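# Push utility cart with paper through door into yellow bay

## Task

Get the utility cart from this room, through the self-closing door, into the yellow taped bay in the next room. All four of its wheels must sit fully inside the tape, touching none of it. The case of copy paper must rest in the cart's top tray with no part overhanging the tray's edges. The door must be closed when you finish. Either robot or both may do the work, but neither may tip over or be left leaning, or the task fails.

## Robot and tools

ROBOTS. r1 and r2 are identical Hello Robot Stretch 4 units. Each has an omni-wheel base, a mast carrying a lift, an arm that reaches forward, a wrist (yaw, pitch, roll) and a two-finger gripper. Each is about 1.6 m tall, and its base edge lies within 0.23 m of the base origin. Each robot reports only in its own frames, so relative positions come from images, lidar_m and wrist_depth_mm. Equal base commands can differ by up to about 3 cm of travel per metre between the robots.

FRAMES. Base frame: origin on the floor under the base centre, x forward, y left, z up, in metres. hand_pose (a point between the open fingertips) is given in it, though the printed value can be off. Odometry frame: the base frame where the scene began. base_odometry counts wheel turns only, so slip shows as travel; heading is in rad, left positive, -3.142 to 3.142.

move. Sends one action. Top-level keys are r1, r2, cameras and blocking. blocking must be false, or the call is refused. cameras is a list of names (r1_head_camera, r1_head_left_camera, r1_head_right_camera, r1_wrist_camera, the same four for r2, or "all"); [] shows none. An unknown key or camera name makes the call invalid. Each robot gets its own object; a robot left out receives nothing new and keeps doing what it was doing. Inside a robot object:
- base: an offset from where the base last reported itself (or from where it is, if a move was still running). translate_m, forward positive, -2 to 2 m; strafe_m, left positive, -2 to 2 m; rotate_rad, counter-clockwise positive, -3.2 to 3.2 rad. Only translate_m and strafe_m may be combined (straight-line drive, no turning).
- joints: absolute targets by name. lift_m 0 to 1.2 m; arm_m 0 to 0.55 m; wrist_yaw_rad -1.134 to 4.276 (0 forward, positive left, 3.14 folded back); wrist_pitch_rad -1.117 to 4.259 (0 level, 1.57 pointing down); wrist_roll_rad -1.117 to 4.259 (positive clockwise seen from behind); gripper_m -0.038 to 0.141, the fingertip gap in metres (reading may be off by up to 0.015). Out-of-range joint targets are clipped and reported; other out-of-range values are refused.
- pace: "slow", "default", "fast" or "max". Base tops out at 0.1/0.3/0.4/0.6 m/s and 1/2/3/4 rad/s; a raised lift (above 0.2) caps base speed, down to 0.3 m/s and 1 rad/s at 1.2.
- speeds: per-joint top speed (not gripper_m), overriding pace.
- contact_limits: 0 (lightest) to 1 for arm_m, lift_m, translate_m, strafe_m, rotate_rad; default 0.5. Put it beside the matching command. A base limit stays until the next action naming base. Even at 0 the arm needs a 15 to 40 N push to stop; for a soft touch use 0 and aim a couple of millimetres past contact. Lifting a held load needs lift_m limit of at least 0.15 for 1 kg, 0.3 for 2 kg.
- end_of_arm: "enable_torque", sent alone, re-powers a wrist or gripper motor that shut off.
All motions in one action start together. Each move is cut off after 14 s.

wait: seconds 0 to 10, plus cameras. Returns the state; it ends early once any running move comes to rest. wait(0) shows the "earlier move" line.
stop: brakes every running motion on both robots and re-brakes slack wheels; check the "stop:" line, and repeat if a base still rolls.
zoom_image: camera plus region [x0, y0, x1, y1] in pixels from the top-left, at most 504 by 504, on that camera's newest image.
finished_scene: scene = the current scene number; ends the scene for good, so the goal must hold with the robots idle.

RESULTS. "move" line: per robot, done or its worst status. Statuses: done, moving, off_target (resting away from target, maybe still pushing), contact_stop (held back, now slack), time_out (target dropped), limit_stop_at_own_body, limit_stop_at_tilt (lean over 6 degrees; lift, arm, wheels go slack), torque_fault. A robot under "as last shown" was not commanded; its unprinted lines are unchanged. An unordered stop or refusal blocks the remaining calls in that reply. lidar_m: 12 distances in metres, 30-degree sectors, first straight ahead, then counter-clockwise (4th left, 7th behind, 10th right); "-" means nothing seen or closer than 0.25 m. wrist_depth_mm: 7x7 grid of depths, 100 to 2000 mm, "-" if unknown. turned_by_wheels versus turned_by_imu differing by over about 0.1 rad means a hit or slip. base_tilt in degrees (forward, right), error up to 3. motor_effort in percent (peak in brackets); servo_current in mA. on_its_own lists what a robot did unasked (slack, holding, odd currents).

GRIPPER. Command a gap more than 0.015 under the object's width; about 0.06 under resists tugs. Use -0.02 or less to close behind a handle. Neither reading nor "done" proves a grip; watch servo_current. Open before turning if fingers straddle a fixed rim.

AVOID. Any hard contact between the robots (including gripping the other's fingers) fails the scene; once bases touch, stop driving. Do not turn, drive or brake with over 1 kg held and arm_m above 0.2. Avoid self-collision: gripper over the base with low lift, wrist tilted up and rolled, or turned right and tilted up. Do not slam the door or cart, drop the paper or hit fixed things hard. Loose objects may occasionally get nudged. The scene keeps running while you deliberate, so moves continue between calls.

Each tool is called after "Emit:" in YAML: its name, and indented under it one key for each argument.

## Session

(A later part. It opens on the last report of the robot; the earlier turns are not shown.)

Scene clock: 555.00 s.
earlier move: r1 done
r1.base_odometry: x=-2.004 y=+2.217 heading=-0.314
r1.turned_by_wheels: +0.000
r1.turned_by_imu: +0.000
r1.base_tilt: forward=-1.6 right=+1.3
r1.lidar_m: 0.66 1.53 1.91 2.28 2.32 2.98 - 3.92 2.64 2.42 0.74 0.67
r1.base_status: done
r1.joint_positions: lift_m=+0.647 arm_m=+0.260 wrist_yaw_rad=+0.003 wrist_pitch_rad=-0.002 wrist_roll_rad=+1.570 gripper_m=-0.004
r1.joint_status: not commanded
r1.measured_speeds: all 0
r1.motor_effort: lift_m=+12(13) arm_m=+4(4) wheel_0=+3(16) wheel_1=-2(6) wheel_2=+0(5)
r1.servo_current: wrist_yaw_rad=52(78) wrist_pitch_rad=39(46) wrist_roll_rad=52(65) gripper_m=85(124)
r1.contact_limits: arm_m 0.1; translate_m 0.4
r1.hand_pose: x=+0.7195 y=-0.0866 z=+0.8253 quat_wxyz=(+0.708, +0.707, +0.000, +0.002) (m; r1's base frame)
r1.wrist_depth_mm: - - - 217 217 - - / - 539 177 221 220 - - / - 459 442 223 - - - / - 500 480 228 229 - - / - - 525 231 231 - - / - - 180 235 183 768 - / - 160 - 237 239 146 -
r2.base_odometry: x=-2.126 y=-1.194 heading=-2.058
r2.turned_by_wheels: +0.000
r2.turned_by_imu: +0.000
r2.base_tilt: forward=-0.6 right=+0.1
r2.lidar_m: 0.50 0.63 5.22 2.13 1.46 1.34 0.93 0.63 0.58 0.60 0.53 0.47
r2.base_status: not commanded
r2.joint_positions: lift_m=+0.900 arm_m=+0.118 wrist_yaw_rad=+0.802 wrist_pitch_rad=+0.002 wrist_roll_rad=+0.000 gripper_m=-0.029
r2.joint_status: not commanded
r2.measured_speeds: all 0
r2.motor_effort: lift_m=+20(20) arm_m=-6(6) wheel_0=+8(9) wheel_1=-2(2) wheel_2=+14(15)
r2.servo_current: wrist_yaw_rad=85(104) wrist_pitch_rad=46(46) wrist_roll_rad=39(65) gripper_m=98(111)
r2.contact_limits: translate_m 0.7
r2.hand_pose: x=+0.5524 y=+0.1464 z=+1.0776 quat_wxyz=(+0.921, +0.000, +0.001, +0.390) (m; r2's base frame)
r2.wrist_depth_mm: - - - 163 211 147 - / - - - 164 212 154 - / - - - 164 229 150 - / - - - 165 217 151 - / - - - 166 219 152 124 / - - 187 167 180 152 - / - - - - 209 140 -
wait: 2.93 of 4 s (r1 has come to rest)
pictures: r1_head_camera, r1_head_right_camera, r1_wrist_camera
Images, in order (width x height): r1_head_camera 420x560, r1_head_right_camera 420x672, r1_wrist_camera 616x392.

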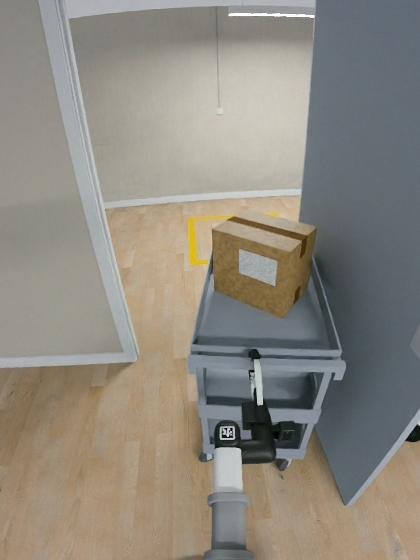

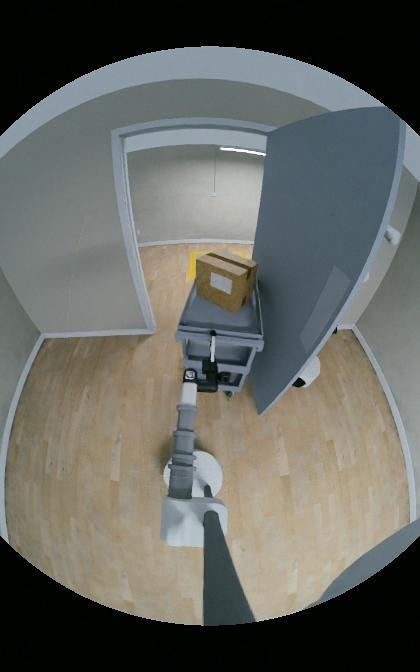

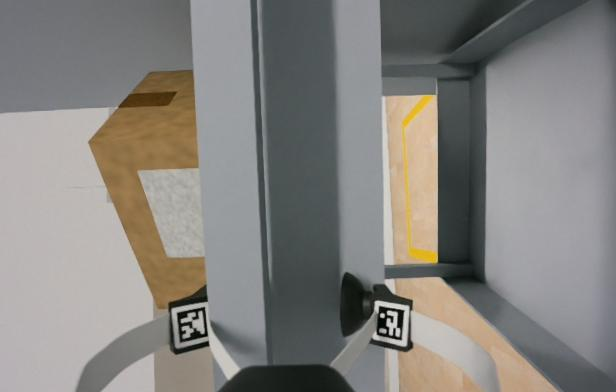

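Emit:
move:
  blocking: false
  r1: {"base":{"translate_m":0.12,"strafe_m":-0.1},"pace":"slow","contact_limits":{"translate_m":0.4}}

Emit:
wait:
  seconds: 3.5
  cameras: ["r1_head_camera","r1_wrist_camera"]

Emit:
move:
  blocking: false
  r1: {"base":{"translate_m":0.4},"pace":"slow","contact_limits":{"translate_m":0.4}}

Emit:
wait:
  seconds: 5.5
  cameras: ["r1_head_camera","r1_head_right_camera","r1_wrist_camera"]

Scene clock: 564.10 s.
move: r1 moving
r1.base_odometry: x=-1.997 y=+2.206 heading=-0.314
r1.turned_by_wheels: +0.000
r1.turned_by_imu: +0.000
r1.base_tilt: forward=-1.6 right=+1.3
r1.lidar_m: 0.64 1.51 1.89 2.30 2.32 2.95 - 3.91 2.65 2.45 0.71 0.68
r1.base_status: translate_m moving; strafe_m moving
r1.joint_positions: lift_m=+0.647 arm_m=+0.260 wrist_yaw_rad=+0.003 wrist_pitch_rad=-0.002 wrist_roll_rad=+1.570 gripper_m=-0.004
r1.joint_status: not commanded
r1.measured_speeds: translate_m=+0.039 strafe_m=-0.034 rotate_rad=-0.003 lift_m=+0.000 arm_m=+0.000 wrist_yaw_rad=+0.000 wrist_pitch_rad=+0.000 wrist_roll_rad=+0.000
r1.motor_effort: lift_m=+12(12) arm_m=+4(4) wheel_0=+11(11) wheel_1=-2(3) wheel_2=-6(6)
r1.servo_current: wrist_yaw_rad=59(72) wrist_pitch_rad=39(46) wrist_roll_rad=59(65) gripper_m=85(91)
r1.contact_limits: arm_m 0.1; translate_m 0.4
r1.hand_pose: x=+0.7195 y=-0.0866 z=+0.8253 quat_wxyz=(+0.708, +0.707, +0.000, +0.002) (m; r1's base frame)
r1.wrist_depth_mm: - - - 220 220 - - / - 564 185 222 223 - - / - 455 449 225 - - - / - 496 477 229 - - - / - 569 517 231 232 - - / - - 177 232 183 - - / - 161 - 236 237 146 -
r2: as last shown
r2.base_tilt: forward=-0.6 right=+0.0
r2.lidar_m: 0.47 0.63 5.22 2.10 1.47 1.34 0.95 0.63 0.56 0.61 0.51 0.46
r2.motor_effort: lift_m=+20(20) arm_m=-5(6) wheel_0=+8(9) wheel_1=-2(2) wheel_2=+14(15)
r2.servo_current: wrist_yaw_rad=85(104) wrist_pitch_rad=46(46) wrist_roll_rad=39(59) gripper_m=104(104)
r2.contact_limits: translate_m 0.7
r2.wrist_depth_mm: - - - 163 211 147 - / - - - 164 213 154 - / - - - 164 228 150 - / - - - 165 217 151 - / - - - 166 220 152 124 / - - 186 167 180 152 - / - - - - 209 140 -
pictures: none

Scene clock: 566.37 s.
earlier move: r1 done
r1.base_odometry: x=-1.921 y=+2.085 heading=-0.315
r1.turned_by_wheels: -0.001
r1.turned_by_imu: -0.002
r1.base_tilt: forward=-1.6 right=+1.3
r1.lidar_m: 0.62 1.44 1.75 2.40 2.43 3.12 - 3.76 2.51 2.30 0.56 0.59
r1.base_status: done
r1.joint_positions: lift_m=+0.647 arm_m=+0.260 wrist_yaw_rad=+0.000 wrist_pitch_rad=-0.009 wrist_roll_rad=+1.570 gripper_m=-0.004
r1.joint_status: not commanded
r1.measured_speeds: all 0
r1.motor_effort: lift_m=+12(13) arm_m=+4(4) wheel_0=+1(11) wheel_1=-3(6) wheel_2=-6(8)
r1.servo_current: wrist_yaw_rad=52(72) wrist_pitch_rad=59(59) wrist_roll_rad=52(65) gripper_m=59(91)
r1.contact_limits: arm_m 0.1; translate_m 0.4
r1.hand_pose: x=+0.7192 y=-0.0875 z=+0.8272 quat_wxyz=(+0.707, +0.707, -0.003, +0.003) (m; r1's base frame)
r1.wrist_depth_mm: 427 421 430 257 418 439 439 / 512 521 530 252 251 539 - / - - 585 245 247 - - / - 508 477 242 241 - - / - 517 496 237 238 - - / - - 185 205 183 - - / - 160 574 156 224 - -
r2.base_odometry: x=-2.126 y=-1.194 heading=-2.058
r2.turned_by_wheels: +0.000
r2.turned_by_imu: +0.000
r2.base_tilt: forward=-0.6 right=+0.0
r2.lidar_m: 0.49 0.64 5.22 2.11 1.45 1.35 0.95 0.62 0.58 0.60 0.52 0.47
r2.base_status: not commanded
r2.joint_positions: lift_m=+0.900 arm_m=+0.118 wrist_yaw_rad=+0.802 wrist_pitch_rad=+0.002 wrist_roll_rad=+0.000 gripper_m=-0.029
r2.joint_status: not commanded
r2.measured_speeds: all 0
r2.motor_effort: lift_m=+20(20) arm_m=-5(6) wheel_0=+8(9) wheel_1=-2(2) wheel_2=+14(15)
r2.servo_current: wrist_yaw_rad=98(111) wrist_pitch_rad=46(46) wrist_roll_rad=39(65) gripper_m=98(104)
r2.contact_limits: translate_m 0.7
r2.hand_pose: x=+0.5524 y=+0.1464 z=+1.0776 quat_wxyz=(+0.921, +0.000, +0.001, +0.390) (m; r2's base frame)
r2.wrist_depth_mm: - - - 163 211 147 - / - - - 163 211 155 - / - - - 164 228 150 - / - - - 165 217 151 - / - - - 166 219 152 124 / - - 186 167 180 152 - / - - - - 208 140 -
wait: 2.27 of 3.5 s (r1 has come to rest)
pictures: r1_head_camera, r1_wrist_camera
Images, in order (width x height): r1_head_camera 420x560, r1_wrist_camera 616x392.

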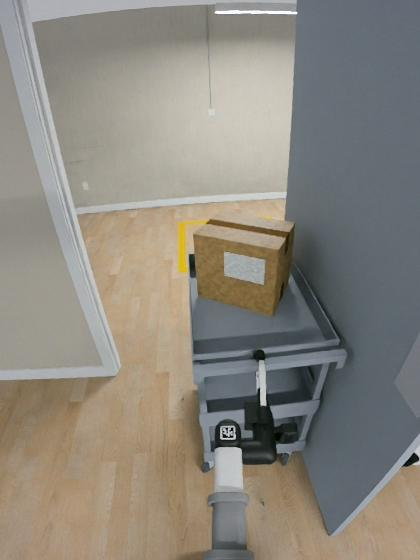

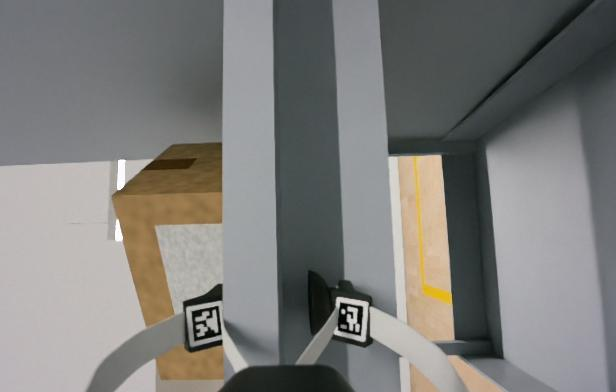

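Scene clock: 566.87 s.
move: r1 moving
r1.base_odometry: x=-1.909 y=+2.081 heading=-0.315
r1.turned_by_wheels: +0.000
r1.turned_by_imu: +0.000
r1.base_tilt: forward=-1.6 right=+1.3
r1.lidar_m: 0.63 1.46 1.73 2.38 2.42 3.10 - 3.75 2.53 2.33 0.55 0.58
r1.base_status: translate_m moving
r1.joint_positions: lift_m=+0.647 arm_m=+0.260 wrist_yaw_rad=-0.001 wrist_pitch_rad=-0.009 wrist_roll_rad=+1.570 gripper_m=-0.004
r1.joint_status: not commanded
r1.measured_speeds: translate_m=+0.049 strafe_m=+0.000 rotate_rad=+0.001 lift_m=+0.000 arm_m=+0.000 wrist_yaw_rad=+0.000 wrist_pitch_rad=+0.000 wrist_roll_rad=+0.000
r1.motor_effort: lift_m=+12(13) arm_m=+4(4) wheel_0=+4(4) wheel_1=+3(4) wheel_2=-11(11)
r1.servo_current: wrist_yaw_rad=46(59) wrist_pitch_rad=52(65) wrist_roll_rad=59(65) gripper_m=59(59)
r1.contact_limits: arm_m 0.1; translate_m 0.4
r1.hand_pose: x=+0.7192 y=-0.0876 z=+0.8272 quat_wxyz=(+0.707, +0.707, -0.003, +0.003) (m; r1's base frame)
r1.wrist_depth_mm: 424 421 421 257 413 436 436 / 508 512 521 253 252 539 - / - - 591 246 247 - - / - 508 469 242 242 - - / - 517 496 236 236 - - / - - 184 205 184 - - / - 160 569 155 224 - -
r2: as last shown
r2.base_tilt: forward=-0.7 right=+0.0
r2.lidar_m: 0.49 0.65 5.21 2.09 1.45 1.35 0.96 0.65 0.58 0.62 0.52 0.47
r2.motor_effort: lift_m=+20(20) arm_m=-5(6) wheel_0=+8(9) wheel_1=-2(2) wheel_2=+15(15)
r2.servo_current: wrist_yaw_rad=85(104) wrist_pitch_rad=39(46) wrist_roll_rad=52(59) gripper_m=104(104)
r2.contact_limits: translate_m 0.7
r2.wrist_depth_mm: - - - 163 211 147 - / - - - 164 212 154 - / - - - 164 228 150 - / - - - 165 216 151 - / - - - 166 219 152 124 / - - 186 167 180 153 - / - - - - 209 140 -
pictures: none

Scene clock: 571.63 s.
earlier move: r1 done
r1.base_odometry: x=-1.540 y=+1.962 heading=-0.312
r1.turned_by_wheels: +0.002
r1.turned_by_imu: +0.004
r1.base_tilt: forward=-1.6 right=+1.2
r1.lidar_m: 0.63 1.12 1.26 2.42 2.50 3.15 - 3.64 2.50 0.40 0.41 0.49
r1.base_status: done
r1.joint_positions: lift_m=+0.647 arm_m=+0.260 wrist_yaw_rad=+0.005 wrist_pitch_rad=-0.009 wrist_roll_rad=+1.570 gripper_m=-0.004
r1.joint_status: not commanded
r1.measured_speeds: all 0
r1.motor_effort: lift_m=+12(13) arm_m=+4(4) wheel_0=+17(18) wheel_1=+8(10) wheel_2=+2(12)
r1.servo_current: wrist_yaw_rad=52(72) wrist_pitch_rad=52(65) wrist_roll_rad=46(65) gripper_m=52(65)
r1.contact_limits: arm_m 0.1; translate_m 0.4
r1.hand_pose: x=+0.7197 y=-0.0859 z=+0.8274 quat_wxyz=(+0.707, +0.707, -0.001, +0.005) (m; r1's base frame)
r1.wrist_depth_mm: 384 394 394 251 357 392 389 / 640 - - 247 247 615 - / - - 654 242 242 831 - / - 492 473 238 239 - - / - 517 500 234 234 - - / - - 186 208 231 - - / - 153 580 184 180 741 -
r2.base_odometry: x=-2.126 y=-1.194 heading=-2.058
r2.turned_by_wheels: +0.000
r2.turned_by_imu: +0.001
r2.base_tilt: forward=-0.6 right=+0.0
r2.lidar_m: 0.48 0.55 5.21 2.10 1.43 1.34 0.97 0.63 0.58 0.62 0.53 0.48
r2.base_status: not commanded
r2.joint_positions: lift_m=+0.900 arm_m=+0.118 wrist_yaw_rad=+0.802 wrist_pitch_rad=+0.002 wrist_roll_rad=+0.000 gripper_m=-0.029
r2.joint_status: not commanded
r2.measured_speeds: all 0
r2.motor_effort: lift_m=+20(20) arm_m=-6(6) wheel_0=+9(9) wheel_1=-2(2) wheel_2=+15(15)
r2.servo_current: wrist_yaw_rad=91(104) wrist_pitch_rad=39(46) wrist_roll_rad=46(65) gripper_m=98(111)
r2.contact_limits: translate_m 0.7
r2.hand_pose: x=+0.5524 y=+0.1464 z=+1.0776 quat_wxyz=(+0.921, +0.000, +0.001, +0.390) (m; r2's base frame)
r2.wrist_depth_mm: - - - 163 209 153 - / - - - 163 211 155 - / - - - 164 228 150 - / - - - 165 216 151 - / - - - 166 219 151 123 / - - 186 167 180 146 - / - - - - 208 139 -
wait: 4.77 of 5.5 s (r1 has come to rest)
pictures: r1_head_camera, r1_head_right_camera, r1_wrist_camera
Images, in order (width x height): r1_head_camera 420x560, r1_head_right_camera 420x672, r1_wrist_camera 616x392.

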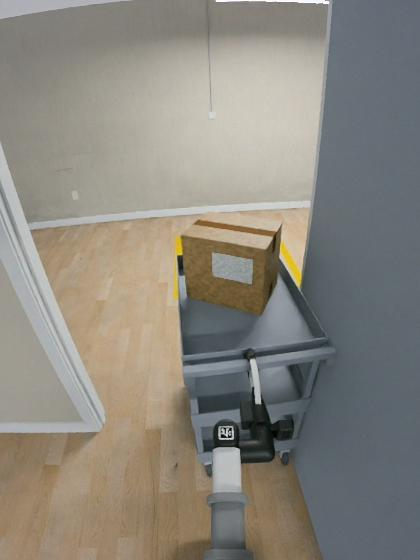

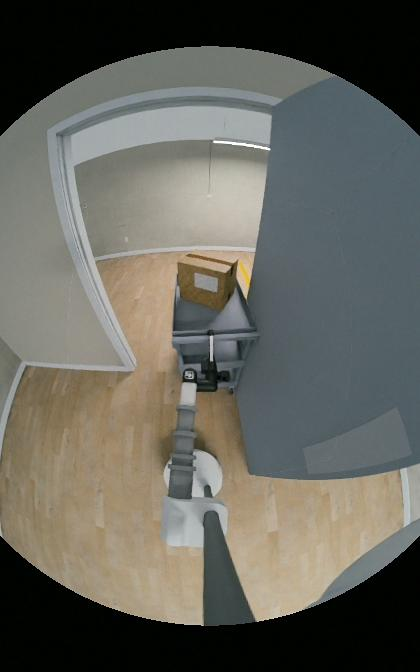

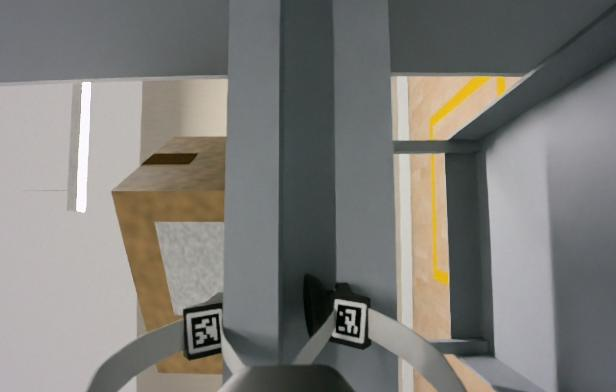

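Emit:
move:
  blocking: false
  r1: {"base":{"translate_m":0.3,"strafe_m":0.14},"pace":"slow","contact_limits":{"translate_m":0.4}}

Emit:
wait:
  seconds: 4.5
  cameras: ["r1_head_camera","r1_head_left_camera","r1_head_right_camera","r1_wrist_camera"]

Scene clock: 578.97 s.
move: r1 moving
r1.base_odometry: x=-1.527 y=+1.964 heading=-0.311
r1.turned_by_wheels: +0.001
r1.turned_by_imu: +0.001
r1.base_tilt: forward=-1.6 right=+1.2
r1.lidar_m: 0.63 1.11 1.25 2.42 2.47 3.14 - 3.70 2.47 0.40 0.38 0.53
r1.base_status: translate_m moving; strafe_m moving
r1.joint_positions: lift_m=+0.647 arm_m=+0.260 wrist_yaw_rad=+0.005 wrist_pitch_rad=-0.009 wrist_roll_rad=+1.570 gripper_m=-0.004
r1.joint_status: not commanded
r1.measured_speeds: translate_m=+0.048 strafe_m=+0.023 rotate_rad=-0.004 lift_m=+0.000 arm_m=+0.000 wrist_yaw_rad=+0.000 wrist_pitch_rad=+0.000 wrist_roll_rad=+0.000
r1.motor_effort: lift_m=+12(13) arm_m=+4(4) wheel_0=+14(16) wheel_1=+8(11) wheel_2=-5(5)
r1.servo_current: wrist_yaw_rad=46(59) wrist_pitch_rad=52(65) wrist_roll_rad=46(46) gripper_m=46(59)
r1.contact_limits: arm_m 0.1; translate_m 0.4
r1.hand_pose: x=+0.7197 y=-0.0859 z=+0.8274 quat_wxyz=(+0.707, +0.707, -0.001, +0.005) (m; r1's base frame)
r1.wrist_depth_mm: 399 392 389 250 357 394 404 / 634 - - 246 249 615 - / - - 668 242 244 - - / - 488 473 238 240 - - / - 508 496 235 235 - - / - - 185 207 231 - - / - 154 585 183 180 750 -
r2: as last shown
r2.turned_by_imu: +0.000
r2.base_tilt: forward=-0.7 right=+0.0
r2.lidar_m: 0.49 0.64 5.21 2.12 1.43 1.35 0.95 0.63 0.58 0.60 0.52 0.47
r2.motor_effort: lift_m=+20(20) arm_m=-5(6) wheel_0=+9(9) wheel_1=-2(2) wheel_2=+14(15)
r2.servo_current: wrist_yaw_rad=91(104) wrist_pitch_rad=39(46) wrist_roll_rad=46(59) gripper_m=104(111)
r2.contact_limits: translate_m 0.7
r2.wrist_depth_mm: - - - 163 211 147 - / - - - 164 212 154 - / - - - 164 228 150 - / - - - 165 216 151 - / - - - 166 220 152 124 / - - 187 167 180 146 - / - - - - 208 139 -
pictures: none

Scene clock: 582.97 s.
earlier move: r1 done
r1.base_odometry: x=-1.212 y=+2.003 heading=-0.313
r1.turned_by_wheels: -0.002
r1.turned_by_imu: -0.003
r1.base_tilt: forward=-1.6 right=+1.3
r1.lidar_m: 0.63 0.81 0.83 1.90 2.38 3.04 - 3.85 0.52 0.48 0.51 0.64
r1.base_status: done
r1.joint_positions: lift_m=+0.647 arm_m=+0.260 wrist_yaw_rad=-0.003 wrist_pitch_rad=-0.010 wrist_roll_rad=+1.570 gripper_m=-0.004
r1.joint_status: not commanded
r1.measured_speeds: all 0
r1.motor_effort: lift_m=+12(13) arm_m=+4(4) wheel_0=+1(16) wheel_1=+2(11) wheel_2=-5(10)
r1.servo_current: wrist_yaw_rad=33(72) wrist_pitch_rad=59(72) wrist_roll_rad=46(72) gripper_m=46(59)
r1.contact_limits: arm_m 0.1; translate_m 0.4
r1.hand_pose: x=+0.7190 y=-0.0882 z=+0.8276 quat_wxyz=(+0.707, +0.707, -0.004, +0.003) (m; r1's base frame)
r1.wrist_depth_mm: - - - 242 242 1921 1308 / - - - 240 239 - - / - - 580 238 237 - - / - 480 469 236 236 - - / - - 512 236 235 - - / - - 184 202 183 - - / - 151 597 176 229 - -
r2.base_odometry: x=-2.126 y=-1.194 heading=-2.058
r2.turned_by_wheels: +0.000
r2.turned_by_imu: +0.001
r2.base_tilt: forward=-0.6 right=+0.0
r2.lidar_m: 0.49 0.64 5.21 2.12 1.43 1.35 0.95 0.63 0.57 0.61 0.52 0.45
r2.base_status: not commanded
r2.joint_positions: lift_m=+0.900 arm_m=+0.118 wrist_yaw_rad=+0.802 wrist_pitch_rad=+0.002 wrist_roll_rad=+0.000 gripper_m=-0.029
r2.joint_status: not commanded
r2.measured_speeds: all 0
r2.motor_effort: lift_m=+20(20) arm_m=-5(6) wheel_0=+8(9) wheel_1=-2(2) wheel_2=+14(15)
r2.servo_current: wrist_yaw_rad=91(111) wrist_pitch_rad=33(46) wrist_roll_rad=52(59) gripper_m=98(111)
r2.contact_limits: translate_m 0.7
r2.hand_pose: x=+0.5524 y=+0.1464 z=+1.0776 quat_wxyz=(+0.921, +0.000, +0.001, +0.390) (m; r2's base frame)
r2.wrist_depth_mm: - - - 163 211 147 - / - - - 163 212 154 - / - - - 164 228 150 - / - - - 165 218 151 - / - - - 166 219 152 124 / - - 186 166 180 152 - / - - - - 209 140 -
wait: 4.00 of 4.5 s (r1 has come to rest)
pictures: r1_head_camera, r1_head_left_camera, r1_head_right_camera, r1_wrist_camera
Images, in order (width x height): r1_head_camera 420x560, r1_head_left_camera 420x672, r1_head_right_camera 420x672, r1_wrist_camera 616x392.

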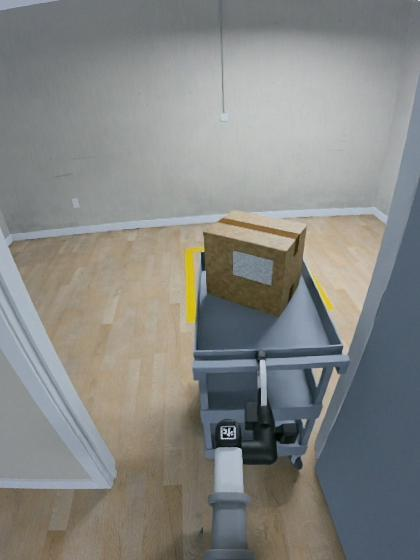

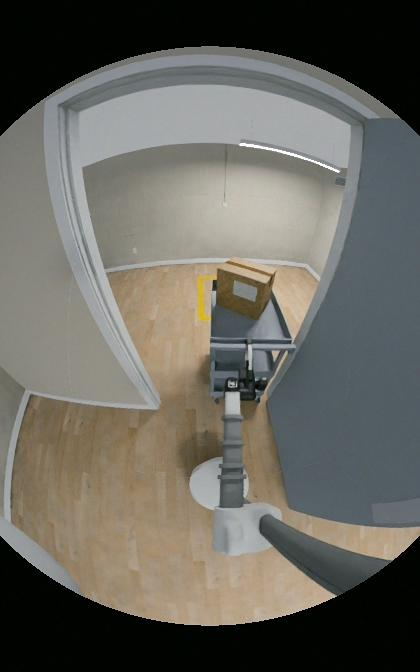

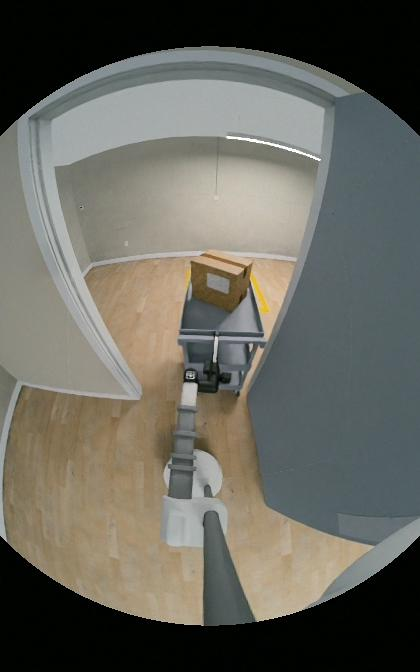

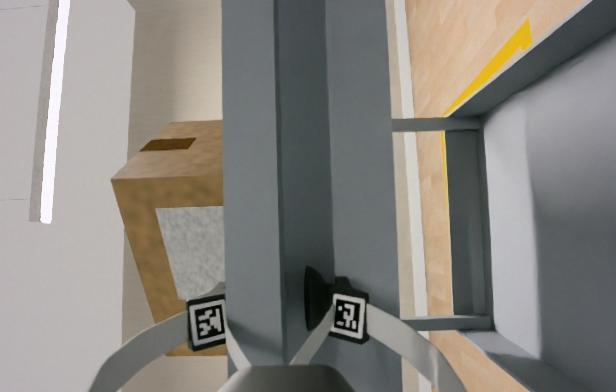

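Emit:
move:
  blocking: false
  r1: {"base":{"translate_m":0.35,"strafe_m":0.1},"pace":"slow","contact_limits":{"translate_m":0.4}}

Emit:
wait:
  seconds: 5
  cameras: ["r1_head_camera","r1_head_left_camera","r1_head_right_camera","r1_wrist_camera"]

Scene clock: 602.57 s.
move: r1 moving
r1.base_odometry: x=-1.199 y=+2.002 heading=-0.313
r1.turned_by_wheels: +0.000
r1.turned_by_imu: +0.000
r1.base_tilt: forward=-1.6 right=+1.3
r1.lidar_m: 0.64 0.80 0.84 1.87 2.35 3.04 - 3.85 0.56 0.47 0.51 0.63
r1.base_status: translate_m moving; strafe_m moving
r1.joint_positions: lift_m=+0.647 arm_m=+0.260 wrist_yaw_rad=-0.003 wrist_pitch_rad=-0.010 wrist_roll_rad=+1.570 gripper_m=-0.004
r1.joint_status: not commanded
r1.measured_speeds: translate_m=+0.049 strafe_m=+0.013 rotate_rad=+0.002 lift_m=+0.000 arm_m=+0.000 wrist_yaw_rad=+0.000 wrist_pitch_rad=+0.000 wrist_roll_rad=+0.000
r1.motor_effort: lift_m=+13(13) arm_m=+4(4) wheel_0=+3(4) wheel_1=+6(6) wheel_2=-9(10)
r1.servo_current: wrist_yaw_rad=52(59) wrist_pitch_rad=59(59) wrist_roll_rad=39(59) gripper_m=52(59)
r1.contact_limits: arm_m 0.1; translate_m 0.4
r1.hand_pose: x=+0.7190 y=-0.0882 z=+0.8276 quat_wxyz=(+0.707, +0.707, -0.004, +0.003) (m; r1's base frame)
r1.wrist_depth_mm: - - - 241 242 1921 1281 / - - - 239 239 - - / - - 564 236 237 - - / - 484 473 236 234 - - / - 535 508 234 233 - - / - - 184 203 183 - - / - 152 603 230 229 549 -
r2: as last shown
r2.turned_by_imu: +0.000
r2.lidar_m: 0.46 0.62 5.21 2.11 1.42 1.35 0.94 0.63 0.60 0.60 0.52 0.46
r2.servo_current: wrist_yaw_rad=78(104) wrist_pitch_rad=46(46) wrist_roll_rad=59(59) gripper_m=98(104)
r2.contact_limits: translate_m 0.7
r2.wrist_depth_mm: - - - 163 210 147 - / - - - 163 213 154 - / - - - 164 228 150 - / - - - 165 218 151 - / - - - 166 218 152 124 / - - 186 167 179 152 - / - - - - 208 140 -
pictures: none

Scene clock: 606.93 s.
earlier move: r1 done
r1.base_odometry: x=-0.848 y=+1.991 heading=-0.312
r1.turned_by_wheels: +0.001
r1.turned_by_imu: +0.002
r1.base_tilt: forward=-1.6 right=+1.3
r1.lidar_m: 0.66 3.31 0.50 0.91 2.31 2.95 - 4.39 0.59 0.52 0.54 0.67
r1.base_status: done
r1.joint_positions: lift_m=+0.647 arm_m=+0.260 wrist_yaw_rad=-0.002 wrist_pitch_rad=-0.010 wrist_roll_rad=+1.570 gripper_m=-0.004
r1.joint_status: not commanded
r1.measured_speeds: all 0
r1.motor_effort: lift_m=+12(13) arm_m=+4(4) wheel_0=+6(9) wheel_1=+4(8) wheel_2=+0(10)
r1.servo_current: wrist_yaw_rad=52(78) wrist_pitch_rad=59(65) wrist_roll_rad=46(65) gripper_m=52(59)
r1.contact_limits: arm_m 0.1; translate_m 0.4
r1.hand_pose: x=+0.7191 y=-0.0880 z=+0.8276 quat_wxyz=(+0.707, +0.707, -0.004, +0.003) (m; r1's base frame)
r1.wrist_depth_mm: - - - 213 211 - - / - - 521 216 216 - - / - 466 452 220 221 - - / - 517 492 226 224 - - / - - 564 229 229 - - / - - 185 204 183 - - / - 159 - 161 179 1618 -
r2.base_odometry: x=-2.126 y=-1.194 heading=-2.058
r2.turned_by_wheels: +0.000
r2.turned_by_imu: +0.001
r2.base_tilt: forward=-0.7 right=+0.0
r2.lidar_m: 0.48 0.62 5.21 2.12 1.44 1.36 0.96 0.64 0.58 0.61 0.52 0.47
r2.base_status: not commanded
r2.joint_positions: lift_m=+0.900 arm_m=+0.118 wrist_yaw_rad=+0.802 wrist_pitch_rad=+0.002 wrist_roll_rad=+0.000 gripper_m=-0.029
r2.joint_status: not commanded
r2.measured_speeds: all 0
r2.motor_effort: lift_m=+20(20) arm_m=-6(6) wheel_0=+8(9) wheel_1=-2(2) wheel_2=+14(15)
r2.servo_current: wrist_yaw_rad=91(104) wrist_pitch_rad=39(46) wrist_roll_rad=59(59) gripper_m=98(111)
r2.contact_limits: translate_m 0.7
r2.hand_pose: x=+0.5524 y=+0.1464 z=+1.0776 quat_wxyz=(+0.921, +0.000, +0.001, +0.390) (m; r2's base frame)
r2.wrist_depth_mm: - - - 163 211 147 - / - - - 163 213 154 - / - - - 164 228 150 - / - - - 165 217 151 - / - - - 166 219 152 124 / - - 187 167 180 152 - / - - - - 209 140 -
wait: 4.37 of 5 s (r1 has come to rest)
pictures: r1_head_camera, r1_head_left_camera, r1_head_right_camera, r1_wrist_camera
Images, in order (width x height): r1_head_camera 420x560, r1_head_left_camera 420x672, r1_head_right_camera 420x672, r1_wrist_camera 616x392.

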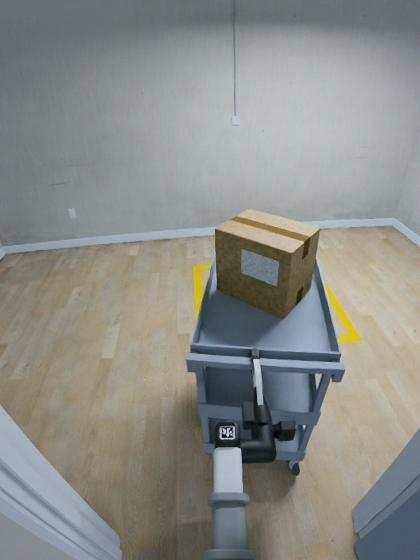

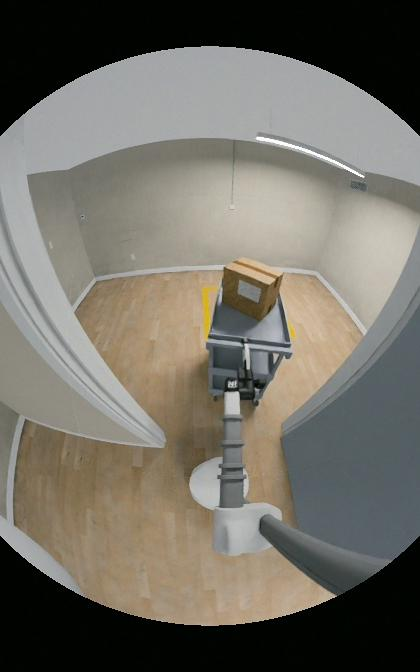

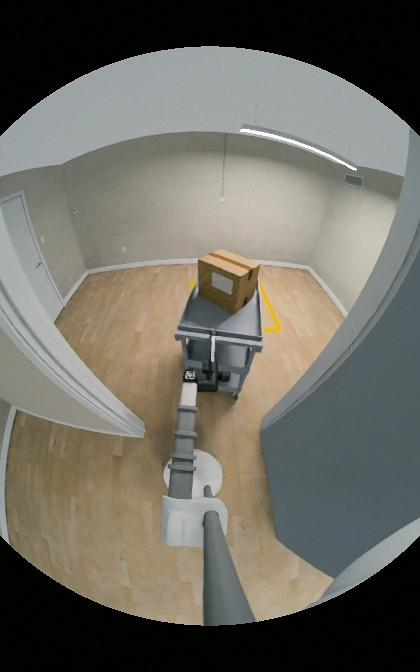

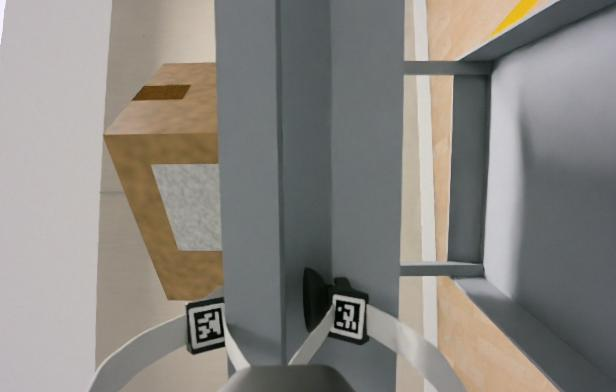

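Emit:
move:
  r1: {"base":{"translate_m":0.4,"strafe_m":-0.03},"pace":"slow","contact_limits":{"translate_m":0.4}}
  blocking: false

Emit:
wait:
  seconds: 6
  cameras: ["r1_head_camera","r1_wrist_camera","r2_head_camera"]

Scene clock: 635.53 s.
move: r1 moving
r1.base_odometry: x=-0.837 y=+1.986 heading=-0.311
r1.turned_by_wheels: +0.001
r1.turned_by_imu: +0.000
r1.base_tilt: forward=-1.7 right=+1.2
r1.lidar_m: 0.66 3.29 0.49 0.86 2.33 2.97 - 4.43 0.58 0.54 0.55 0.66
r1.base_status: translate_m moving; strafe_m moving
r1.joint_positions: lift_m=+0.647 arm_m=+0.260 wrist_yaw_rad=-0.002 wrist_pitch_rad=-0.010 wrist_roll_rad=+1.570 gripper_m=-0.004
r1.joint_status: not commanded
r1.measured_speeds: translate_m=+0.049 strafe_m=-0.004 rotate_rad=-0.001 lift_m=+0.000 arm_m=+0.000 wrist_yaw_rad=+0.000 wrist_pitch_rad=+0.000 wrist_roll_rad=+0.000
r1.motor_effort: lift_m=+12(13) arm_m=+4(4) wheel_0=+9(11) wheel_1=+3(6) wheel_2=-7(7)
r1.servo_current: wrist_yaw_rad=52(65) wrist_pitch_rad=52(65) wrist_roll_rad=39(65) gripper_m=52(59)
r1.contact_limits: arm_m 0.1; translate_m 0.4
r1.hand_pose: x=+0.7191 y=-0.0879 z=+0.8276 quat_wxyz=(+0.707, +0.707, -0.004, +0.003) (m; r1's base frame)
r1.wrist_depth_mm: - - - 211 212 - - / - - 521 216 215 - - / - 469 445 221 219 - - / - 525 500 226 224 - - / - - 559 228 229 - - / - - 185 202 184 - - / - 159 - 162 167 1618 -
r2: as last shown
r2.turned_by_imu: +0.000
r2.base_tilt: forward=-0.6 right=+0.0
r2.lidar_m: 0.49 0.62 5.22 2.14 1.42 1.33 0.96 0.63 0.59 0.61 0.53 0.46
r2.motor_effort: lift_m=+20(20) arm_m=-6(6) wheel_0=+8(9) wheel_1=-2(2) wheel_2=+15(15)
r2.servo_current: wrist_yaw_rad=98(98) wrist_pitch_rad=46(46) wrist_roll_rad=52(52) gripper_m=104(104)
r2.contact_limits: translate_m 0.7
r2.wrist_depth_mm: - - - 163 211 147 - / - - - 164 213 155 - / - - - 164 227 151 - / - - - 165 218 151 - / - - - 166 218 152 124 / - - 186 166 180 152 - / - - - - 208 140 -
pictures: none

Scene clock: 640.33 s.
earlier move: r1 done
r1.base_odometry: x=-0.477 y=+1.840 heading=-0.311
r1.turned_by_wheels: +0.000
r1.turned_by_imu: +0.003
r1.base_tilt: forward=-1.6 right=+1.2
r1.lidar_m: 0.64 2.90 2.49 0.43 0.52 3.05 - 0.82 0.52 0.44 2.44 0.68
r1.base_status: done
r1.joint_positions: lift_m=+0.647 arm_m=+0.260 wrist_yaw_rad=+0.001 wrist_pitch_rad=-0.010 wrist_roll_rad=+1.570 gripper_m=-0.004
r1.joint_status: not commanded
r1.measured_speeds: all 0
r1.motor_effort: lift_m=+12(13) arm_m=+4(4) wheel_0=+9(12) wheel_1=+4(8) wheel_2=+0(7)
r1.servo_current: wrist_yaw_rad=39(78) wrist_pitch_rad=59(65) wrist_roll_rad=46(65) gripper_m=59(65)
r1.contact_limits: arm_m 0.1; translate_m 0.4
r1.hand_pose: x=+0.7194 y=-0.0871 z=+0.8276 quat_wxyz=(+0.707, +0.707, -0.003, +0.004) (m; r1's base frame)
r1.wrist_depth_mm: - - - 227 227 - - / - - - 229 228 - - / - 564 469 229 229 - - / - 492 477 232 230 - - / - - 530 231 231 - - / - - 186 205 232 - - / - 158 183 162 167 574 -
r2.base_odometry: x=-2.126 y=-1.194 heading=-2.058
r2.turned_by_wheels: +0.000
r2.turned_by_imu: +0.001
r2.base_tilt: forward=-0.7 right=+0.0
r2.lidar_m: 0.48 0.62 5.20 2.14 1.43 1.36 0.95 0.63 0.58 0.60 0.47 0.47
r2.base_status: not commanded
r2.joint_positions: lift_m=+0.900 arm_m=+0.118 wrist_yaw_rad=+0.802 wrist_pitch_rad=+0.002 wrist_roll_rad=+0.000 gripper_m=-0.029
r2.joint_status: not commanded
r2.measured_speeds: all 0
r2.motor_effort: lift_m=+20(20) arm_m=-6(6) wheel_0=+9(9) wheel_1=-1(2) wheel_2=+15(15)
r2.servo_current: wrist_yaw_rad=85(111) wrist_pitch_rad=39(46) wrist_roll_rad=59(59) gripper_m=111(111)
r2.contact_limits: translate_m 0.7
r2.hand_pose: x=+0.5524 y=+0.1464 z=+1.0776 quat_wxyz=(+0.921, +0.000, +0.001, +0.390) (m; r2's base frame)
r2.wrist_depth_mm: - - - 163 211 147 - / - - - 163 213 154 - / - - - 164 228 150 - / - - - 165 217 151 - / - - - 166 219 152 124 / - - 186 167 180 152 - / - - - - 208 140 -
wait: 4.80 of 6 s (r1 has come to rest)
pictures: r1_head_camera, r1_wrist_camera, r2_head_camera
Images, in order (width x height): r1_head_camera 420x560, r1_wrist_camera 616x392, r2_head_camera 420x560.

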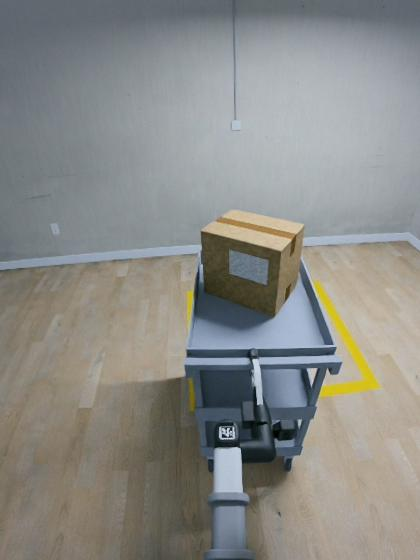

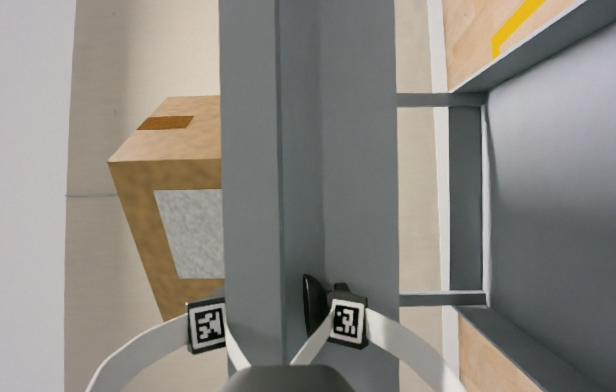

